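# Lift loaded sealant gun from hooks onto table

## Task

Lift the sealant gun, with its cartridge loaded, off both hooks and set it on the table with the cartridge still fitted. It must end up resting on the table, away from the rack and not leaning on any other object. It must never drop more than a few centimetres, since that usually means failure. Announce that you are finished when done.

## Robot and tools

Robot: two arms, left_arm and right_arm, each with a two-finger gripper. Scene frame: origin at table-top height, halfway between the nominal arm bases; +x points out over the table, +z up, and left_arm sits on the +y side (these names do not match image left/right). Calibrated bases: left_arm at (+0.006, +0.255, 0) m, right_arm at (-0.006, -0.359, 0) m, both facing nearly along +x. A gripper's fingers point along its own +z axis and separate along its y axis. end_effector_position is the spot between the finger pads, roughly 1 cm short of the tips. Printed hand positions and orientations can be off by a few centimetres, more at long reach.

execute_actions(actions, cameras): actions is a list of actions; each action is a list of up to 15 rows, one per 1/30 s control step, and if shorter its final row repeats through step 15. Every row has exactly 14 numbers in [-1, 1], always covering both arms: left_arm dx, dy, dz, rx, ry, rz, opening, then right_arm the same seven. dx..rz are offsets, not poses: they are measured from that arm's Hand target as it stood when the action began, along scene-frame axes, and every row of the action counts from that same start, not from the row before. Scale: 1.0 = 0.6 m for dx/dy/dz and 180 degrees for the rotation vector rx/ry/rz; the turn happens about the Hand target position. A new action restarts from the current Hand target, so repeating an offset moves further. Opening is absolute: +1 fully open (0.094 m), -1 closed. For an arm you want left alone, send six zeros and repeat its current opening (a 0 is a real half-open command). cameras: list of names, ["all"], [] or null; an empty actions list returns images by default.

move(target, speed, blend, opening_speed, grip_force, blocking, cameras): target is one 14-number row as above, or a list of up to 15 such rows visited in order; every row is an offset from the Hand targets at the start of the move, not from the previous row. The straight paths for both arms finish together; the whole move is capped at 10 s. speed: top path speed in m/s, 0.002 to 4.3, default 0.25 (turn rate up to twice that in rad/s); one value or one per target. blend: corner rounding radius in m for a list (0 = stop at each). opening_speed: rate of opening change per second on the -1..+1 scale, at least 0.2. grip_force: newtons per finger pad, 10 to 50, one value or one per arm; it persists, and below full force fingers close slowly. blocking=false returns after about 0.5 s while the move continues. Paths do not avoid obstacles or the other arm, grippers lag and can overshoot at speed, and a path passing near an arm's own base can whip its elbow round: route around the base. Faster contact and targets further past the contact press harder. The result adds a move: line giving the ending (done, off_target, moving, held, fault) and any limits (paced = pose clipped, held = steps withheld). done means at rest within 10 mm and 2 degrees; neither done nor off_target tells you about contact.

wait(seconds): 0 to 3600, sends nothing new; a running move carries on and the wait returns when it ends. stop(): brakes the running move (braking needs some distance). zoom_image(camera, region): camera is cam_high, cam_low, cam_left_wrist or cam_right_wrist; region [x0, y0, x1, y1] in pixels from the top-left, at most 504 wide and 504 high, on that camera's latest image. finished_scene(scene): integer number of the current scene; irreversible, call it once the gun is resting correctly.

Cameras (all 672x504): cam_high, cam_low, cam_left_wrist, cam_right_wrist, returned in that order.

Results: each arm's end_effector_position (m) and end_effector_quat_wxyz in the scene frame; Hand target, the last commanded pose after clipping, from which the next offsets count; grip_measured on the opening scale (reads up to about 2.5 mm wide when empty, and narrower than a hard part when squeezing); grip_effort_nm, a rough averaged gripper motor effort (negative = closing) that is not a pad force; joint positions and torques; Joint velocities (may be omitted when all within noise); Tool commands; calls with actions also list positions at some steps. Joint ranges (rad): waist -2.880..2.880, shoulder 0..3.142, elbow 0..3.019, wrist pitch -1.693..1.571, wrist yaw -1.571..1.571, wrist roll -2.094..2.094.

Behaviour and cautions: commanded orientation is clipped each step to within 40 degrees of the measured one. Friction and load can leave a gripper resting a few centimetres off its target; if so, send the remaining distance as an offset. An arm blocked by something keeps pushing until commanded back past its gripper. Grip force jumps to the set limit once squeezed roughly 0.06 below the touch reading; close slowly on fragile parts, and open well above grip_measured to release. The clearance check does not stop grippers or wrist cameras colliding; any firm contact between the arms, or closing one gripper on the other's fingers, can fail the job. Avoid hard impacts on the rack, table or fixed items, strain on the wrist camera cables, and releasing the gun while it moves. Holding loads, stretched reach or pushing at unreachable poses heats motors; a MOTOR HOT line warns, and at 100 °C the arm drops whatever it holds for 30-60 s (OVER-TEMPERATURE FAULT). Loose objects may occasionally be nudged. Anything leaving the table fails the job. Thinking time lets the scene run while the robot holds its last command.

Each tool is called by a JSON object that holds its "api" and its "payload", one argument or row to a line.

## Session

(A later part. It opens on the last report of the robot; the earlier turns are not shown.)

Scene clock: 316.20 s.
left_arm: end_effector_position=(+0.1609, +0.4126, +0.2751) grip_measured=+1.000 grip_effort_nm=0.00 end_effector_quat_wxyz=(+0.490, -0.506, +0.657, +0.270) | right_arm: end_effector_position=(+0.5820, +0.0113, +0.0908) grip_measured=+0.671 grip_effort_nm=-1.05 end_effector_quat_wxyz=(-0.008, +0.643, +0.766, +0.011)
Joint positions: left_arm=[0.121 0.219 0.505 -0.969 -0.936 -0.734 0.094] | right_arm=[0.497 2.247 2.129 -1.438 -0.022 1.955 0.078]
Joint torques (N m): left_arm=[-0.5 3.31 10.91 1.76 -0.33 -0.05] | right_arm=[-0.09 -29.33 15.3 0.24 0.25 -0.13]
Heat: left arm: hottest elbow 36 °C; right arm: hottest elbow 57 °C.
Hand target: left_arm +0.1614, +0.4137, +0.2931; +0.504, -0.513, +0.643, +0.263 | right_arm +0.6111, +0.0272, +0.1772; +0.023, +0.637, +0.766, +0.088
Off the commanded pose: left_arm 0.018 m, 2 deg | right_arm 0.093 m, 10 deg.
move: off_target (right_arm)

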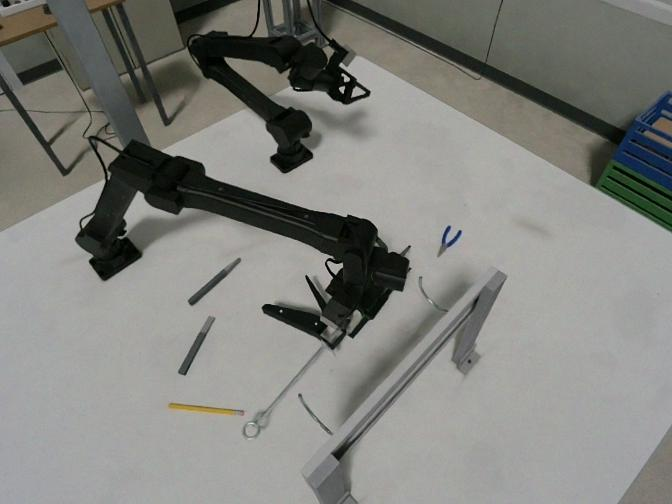

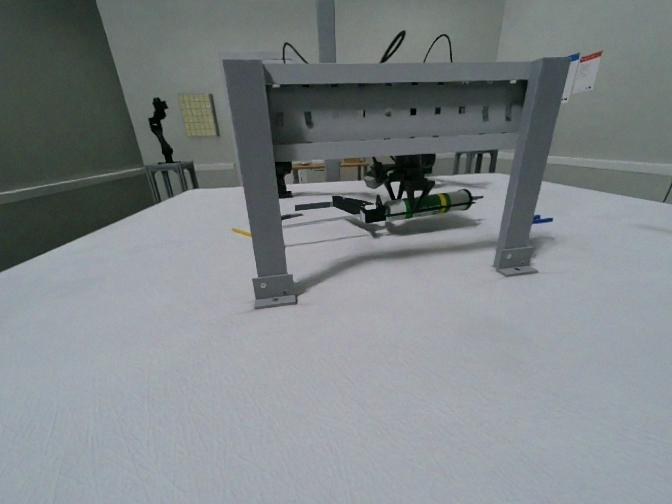

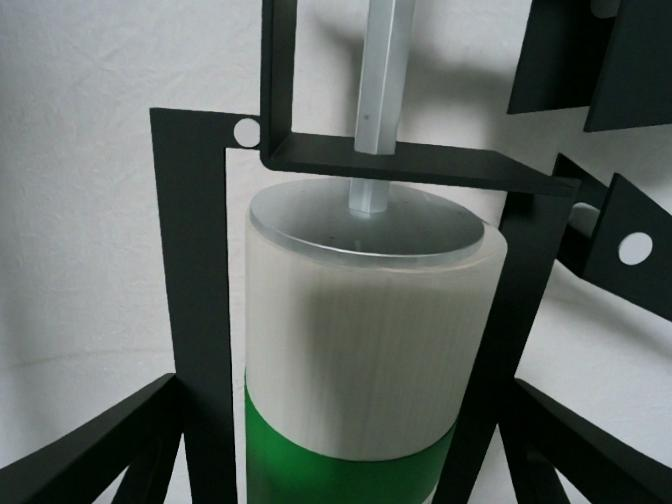

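{"api": "move", "payload": {
  "target": [0,0,0,0,0,0,1,0.01,0.0,-0.06,-0.008,0.0,0.0,0.05],
  "speed": 0.05,
  "cameras": ["cam_high","cam_low"]
}}

{"api": "zoom_image", "payload": {
  "camera": "cam_low",
  "region": [220, 140, 540, 260]
}}

Scene clock: 328.07 s.
left_arm: end_effector_position=(+0.1609, +0.4126, +0.2751) grip_measured=+1.000 grip_effort_nm=0.00 end_effector_quat_wxyz=(+0.490, -0.506, +0.657, +0.270) | right_arm: end_effector_position=(+0.5924, +0.0137, +0.0608) grip_measured=+0.671 grip_effort_nm=-1.05 end_effector_quat_wxyz=(+0.003, +0.643, +0.766, +0.011)
Joint positions: left_arm=[0.121 0.219 0.505 -0.969 -0.936 -0.734 0.094] | right_arm=[0.497 2.291 2.129 -1.387 -0.002 1.953 0.078]
Joint torques (N m): left_arm=[-0.21 2.78 11.08 1.77 -0.31 0.02] | right_arm=[0.15 -30.27 13.31 0.24 0.3 -0.16]
Heat: left arm: hottest elbow 36 °C; right arm: hottest elbow 56 °C.
Hand target: left_arm +0.1614, +0.4137, +0.2931; +0.504, -0.513, +0.643, +0.263 | right_arm +0.6171, +0.0272, +0.1412; +0.031, +0.636, +0.767, +0.079
Off the commanded pose: left_arm 0.018 m, 2 deg | right_arm 0.085 m, 8 deg.
move: off_target (right_arm)

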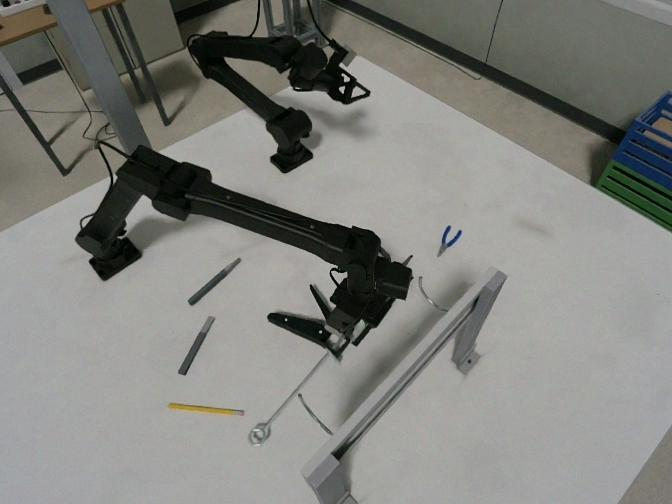

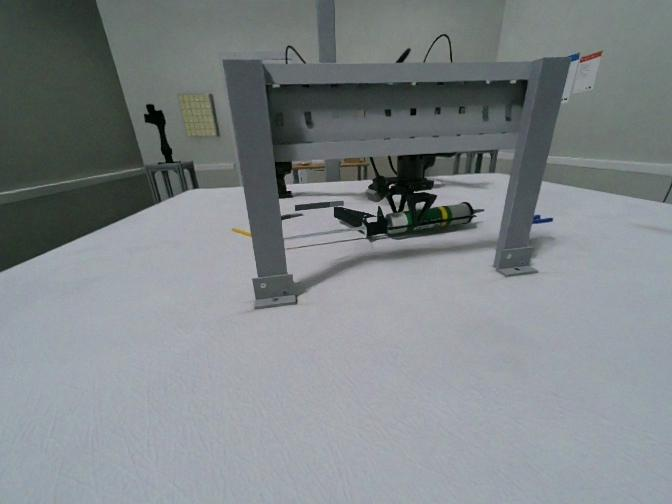

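Scaled by 1.575 from the camera's image (finer frame: 960x720).

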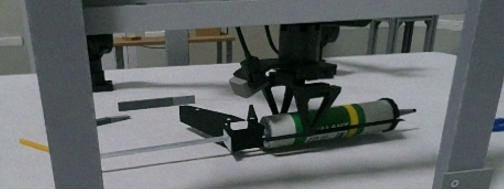

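{"api": "move", "payload": {
  "target": [0,0,0,0,0,0,1,-0.012,0.0,-0.04,-0.005,0.0,0.0,0.05],
  "speed": 0.05,
  "cameras": ["cam_high","cam_low"]
}}

{"api": "zoom_image", "payload": {
  "camera": "cam_low",
  "region": [260, 160, 520, 260]
}}

Scene clock: 335.50 s.
left_arm: end_effector_position=(+0.1609, +0.4126, +0.2751) grip_measured=+1.000 grip_effort_nm=0.00 end_effector_quat_wxyz=(+0.490, -0.506, +0.657, +0.270) | right_arm: end_effector_position=(+0.5947, +0.0139, +0.0533) grip_measured=+0.671 grip_effort_nm=-1.05 end_effector_quat_wxyz=(+0.011, +0.642, +0.766, +0.016)
Joint positions: left_arm=[0.121 0.219 0.505 -0.969 -0.936 -0.734 0.094] | right_arm=[0.498 2.29 2.106 -1.35 0.011 1.953 0.078]
Joint torques (N m): left_arm=[-0.5 2.96 11.07 1.88 -0.28 -0.02] | right_arm=[0.62 -30.21 10.39 0.55 0.38 -0.11]
Heat: left arm: hottest elbow 36 °C; right arm: hottest elbow 54 °C.
Hand target: left_arm +0.1614, +0.4137, +0.2931; +0.504, -0.513, +0.643, +0.263 | right_arm +0.6099, +0.0272, +0.1172; +0.036, +0.636, +0.767, +0.073
Off the commanded pose: left_arm 0.018 m, 2 deg | right_arm 0.067 m, 7 deg.
move: off_target (right_arm)

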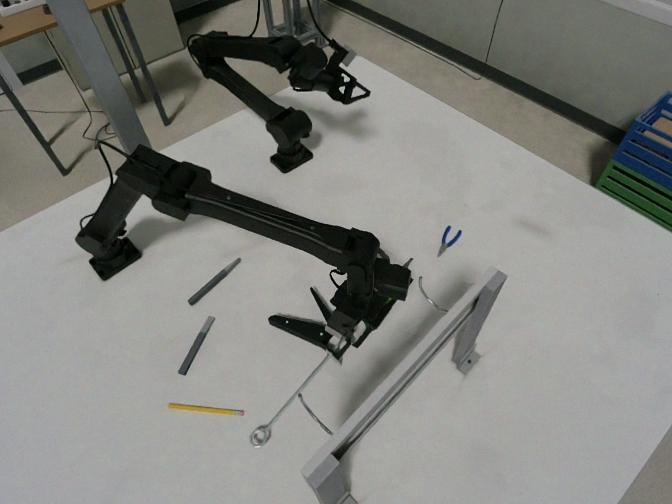

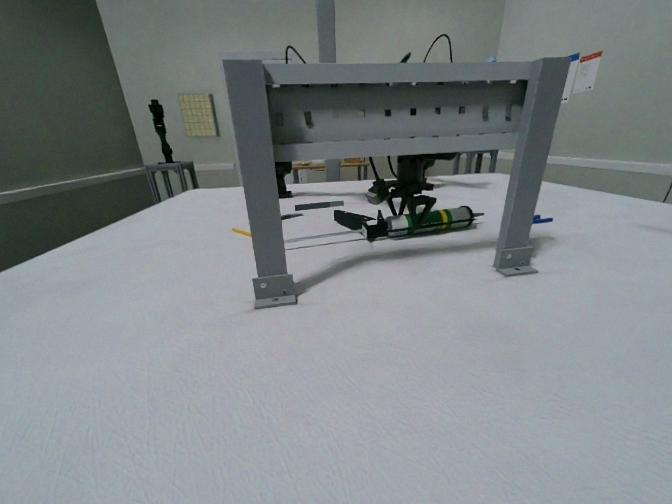

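Scaled by 1.938 from the camera's image (finer frame: 960x720).

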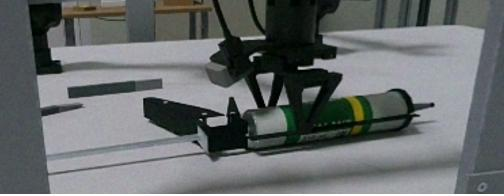

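{"api": "move", "payload": {
  "target": [0,0,0,0,0,0,1,-0.012,-0.01,-0.045,-0.01,0.0,0.0,0.05],
  "speed": 0.05,
  "cameras": ["cam_high","cam_low"]
}}

{"api": "zoom_image", "payload": {
  "camera": "cam_low",
  "region": [260, 160, 520, 260]
}}

Scene clock: 342.10 s.
left_arm: end_effector_position=(+0.1609, +0.4126, +0.2751) grip_measured=+1.000 grip_effort_nm=0.00 end_effector_quat_wxyz=(+0.490, -0.506, +0.657, +0.270) | right_arm: end_effector_position=(+0.5937, +0.0136, +0.0519) grip_measured=+0.671 grip_effort_nm=-1.05 end_effector_quat_wxyz=(+0.026, +0.640, +0.767, +0.026)
Joint positions: left_arm=[0.121 0.219 0.505 -0.969 -0.936 -0.734 0.094] | right_arm=[0.505 2.265 2.057 -1.298 0.034 1.955 0.078]
Joint torques (N m): left_arm=[-0.5 3.14 11.03 1.62 -0.3 0] | right_arm=[0.5 -27.81 8.79 0.61 0.57 -0.11]
Heat: left arm: hottest elbow 36 °C; right arm: hottest elbow 52 °C.
Hand target: left_arm +0.1614, +0.4137, +0.2931; +0.504, -0.513, +0.643, +0.263 | right_arm +0.6027, +0.0212, +0.0902; +0.045, +0.635, +0.768, +0.061
Off the commanded pose: left_arm 0.018 m, 2 deg | right_arm 0.040 m, 5 deg.
move: off_target (right_arm)

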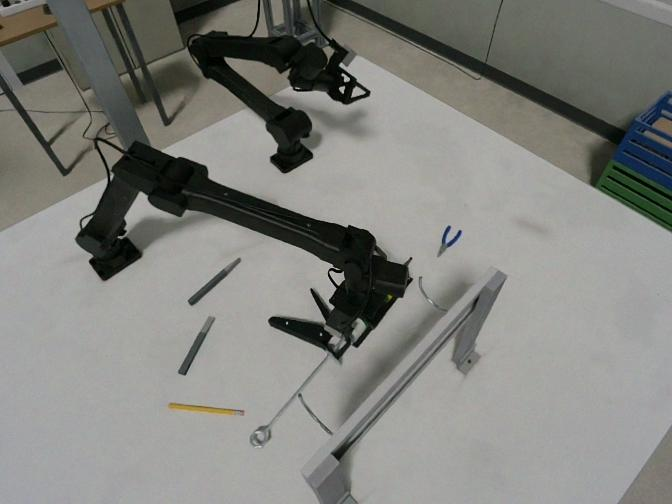

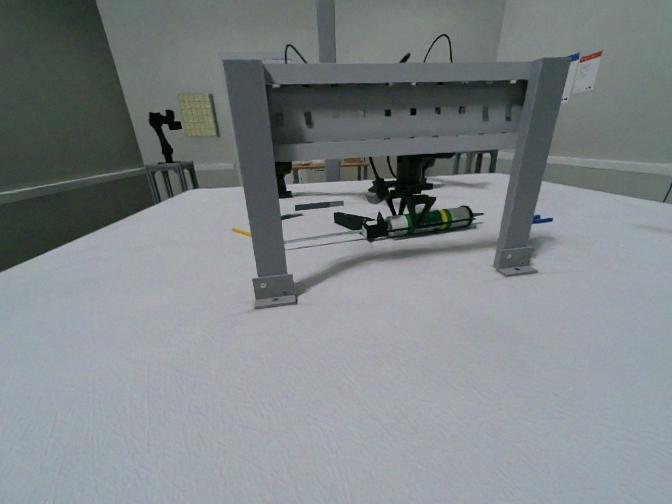

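Scaled by 1.938 from the camera's image (finer frame: 960x720).

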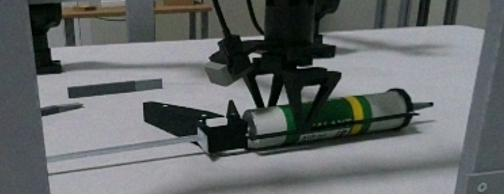

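{"api": "move", "payload": {
  "target": [0,0,0,0,0,0,1,-0.004,0,0.0,0.0,0.0,0,0.72],
  "opening_speed": 0.3,
  "cameras": ["cam_low","cam_right_wrist","cam_high"]
}}

{"api": "zoom_image", "payload": {
  "camera": "cam_low",
  "region": [260, 160, 520, 260]
}}

Scene clock: 350.97 s.
left_arm: end_effector_position=(+0.1609, +0.4126, +0.2751) grip_measured=+1.000 grip_effort_nm=0.00 end_effector_quat_wxyz=(+0.490, -0.506, +0.657, +0.270) | right_arm: end_effector_position=(+0.5933, +0.0134, +0.0510) grip_measured=+0.720 grip_effort_nm=-0.03 end_effector_quat_wxyz=(+0.029, +0.640, +0.768, +0.027)
Joint positions: left_arm=[0.121 0.219 0.505 -0.969 -0.936 -0.734 0.094] | right_arm=[0.506 2.261 2.047 -1.287 0.04 1.955 0.081]
Joint torques (N m): left_arm=[-0.56 3.9 10.99 1.74 -0.31 0.01] | right_arm=[0.5 -27.75 8.69 0.44 0.35 -0.09]
Heat: left arm: hottest elbow 36 °C; right arm: hottest elbow 49 °C.
Hand target: left_arm +0.1614, +0.4137, +0.2931; +0.504, -0.513, +0.643, +0.263 | right_arm +0.6003, +0.0212, +0.0902; +0.045, +0.635, +0.768, +0.061
Off the commanded pose: left_arm 0.018 m, 2 deg | right_arm 0.041 m, 4 deg.
move: off_target (right_arm)
Images, in order (width x height): cam_high 672x504, cam_low 672x504, cam_right_wrist 672x504.

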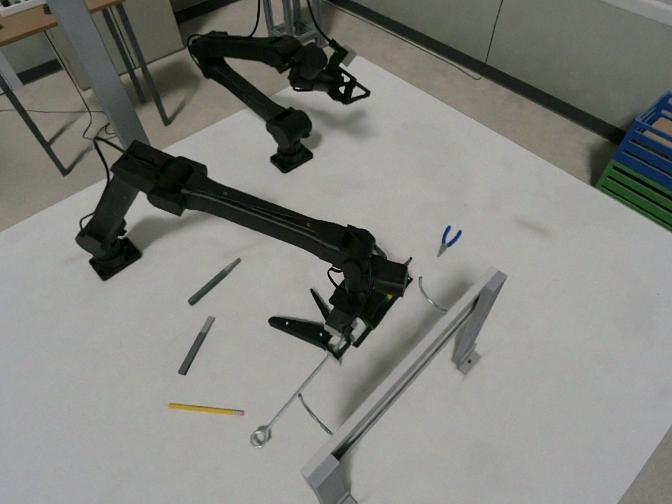

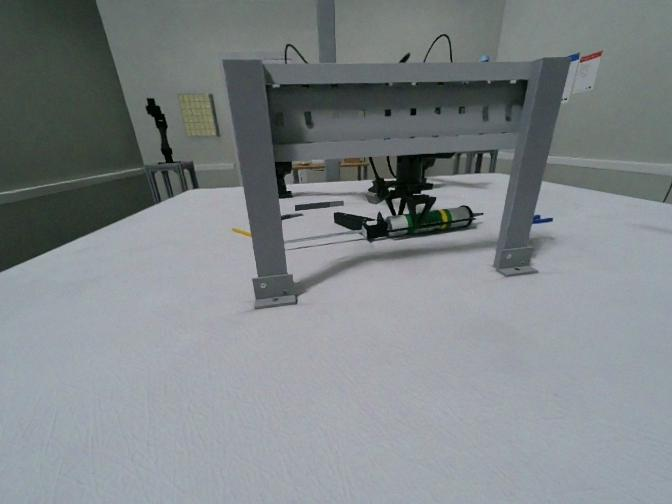

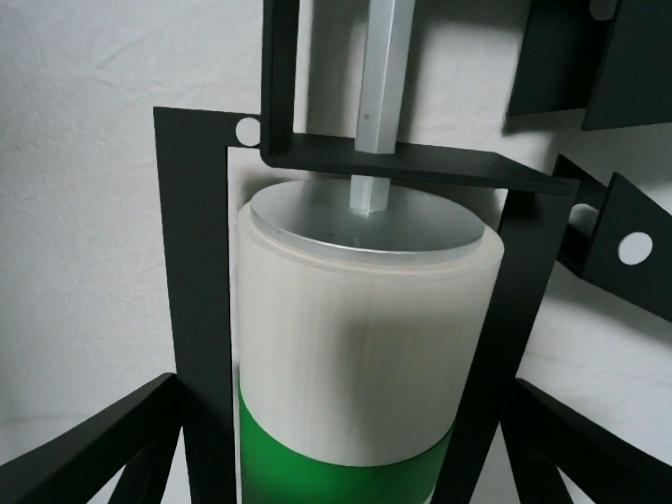

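Scaled by 1.938 from the camera's image (finer frame: 960x720).

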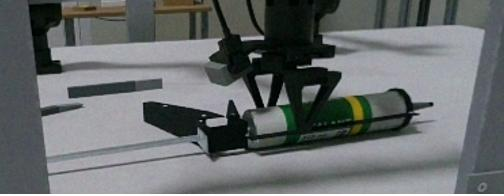

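{"api": "move", "payload": {
  "target": [
    [0,0,0,0,0,0,1,0,0,0,0.0,0.0,0,1],
    [0,0,0,0,0,0,1,-0.02,0,0.26,0.0,0.0,0,1]
  ],
  "speed": 0.08,
  "opening_speed": 0.5,
  "cameras": ["cam_low","cam_right_wrist","cam_high"]
}}

{"api": "zoom_image", "payload": {
  "camera": "cam_low",
  "region": [220, 160, 520, 260]
}}

Scene clock: 361.70 s.
left_arm: end_effector_position=(+0.1609, +0.4126, +0.2751) grip_measured=+1.000 grip_effort_nm=0.00 end_effector_quat_wxyz=(+0.490, -0.506, +0.657, +0.270) | right_arm: end_effector_position=(+0.5848, +0.0074, +0.2140) grip_measured=+0.998 grip_effort_nm=0.10 end_effector_quat_wxyz=(+0.032, +0.640, +0.767, +0.030)
Joint positions: left_arm=[0.121 0.219 0.505 -0.969 -0.936 -0.734 0.094] | right_arm=[0.506 2.202 2.373 -1.666 0.043 1.955 0.094]
Joint torques (N m): left_arm=[-0.09 3.49 11.28 1.7 -0.32 -0.05] | right_arm=[0.62 -23.65 13.15 -0.25 0.24 0.01]
Heat: left arm: hottest elbow 36 °C; right arm: hottest elbow 46 °C.
Hand target: left_arm +0.1614, +0.4137, +0.2931; +0.504, -0.513, +0.643, +0.263 | right_arm +0.5883, +0.0212, +0.2462; +0.045, +0.635, +0.768, +0.061
Off the commanded pose: left_arm 0.018 m, 2 deg | right_arm 0.035 m, 4 deg.
move: off_target (right_arm)
Images, in order (width x height): cam_high 672x504, cam_low 672x504, cam_right_wrist 672x504.

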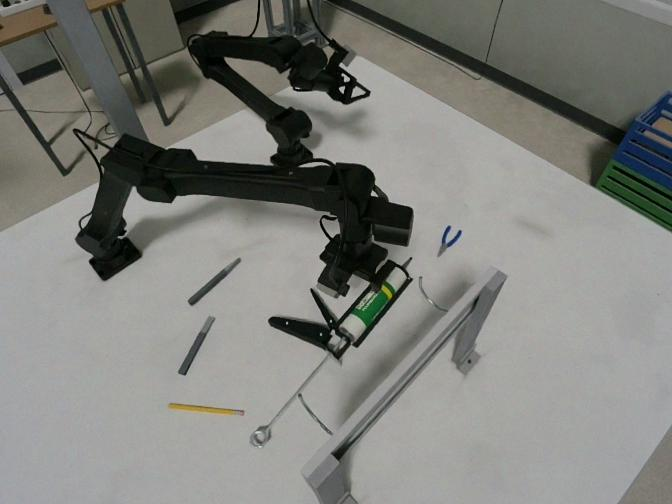

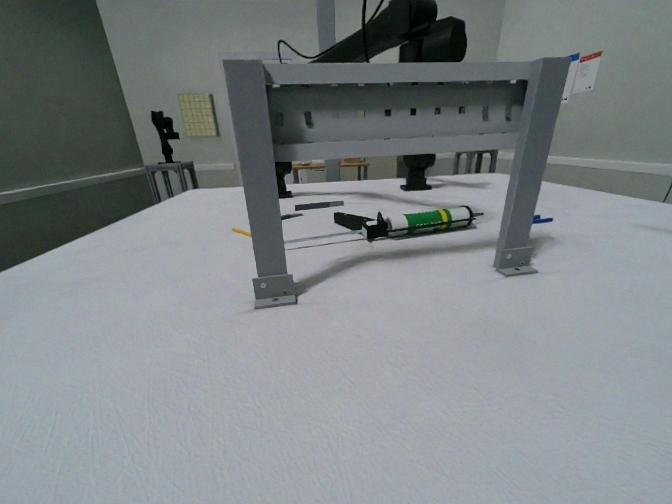

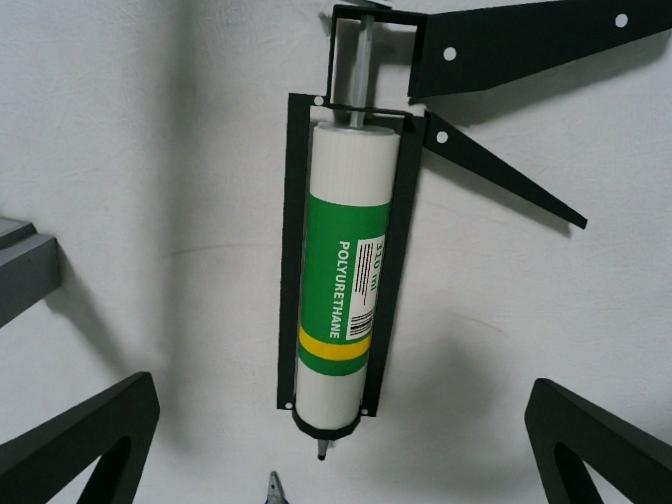

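Scaled by 1.680 from the camera's image (finer frame: 960x720).

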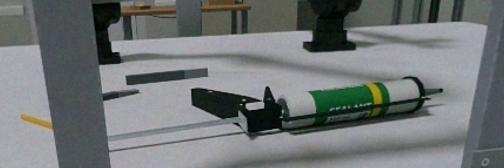

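{"api": "finished_scene", "payload": {
  "scene": 2
}}

The scene is finished: the task was done.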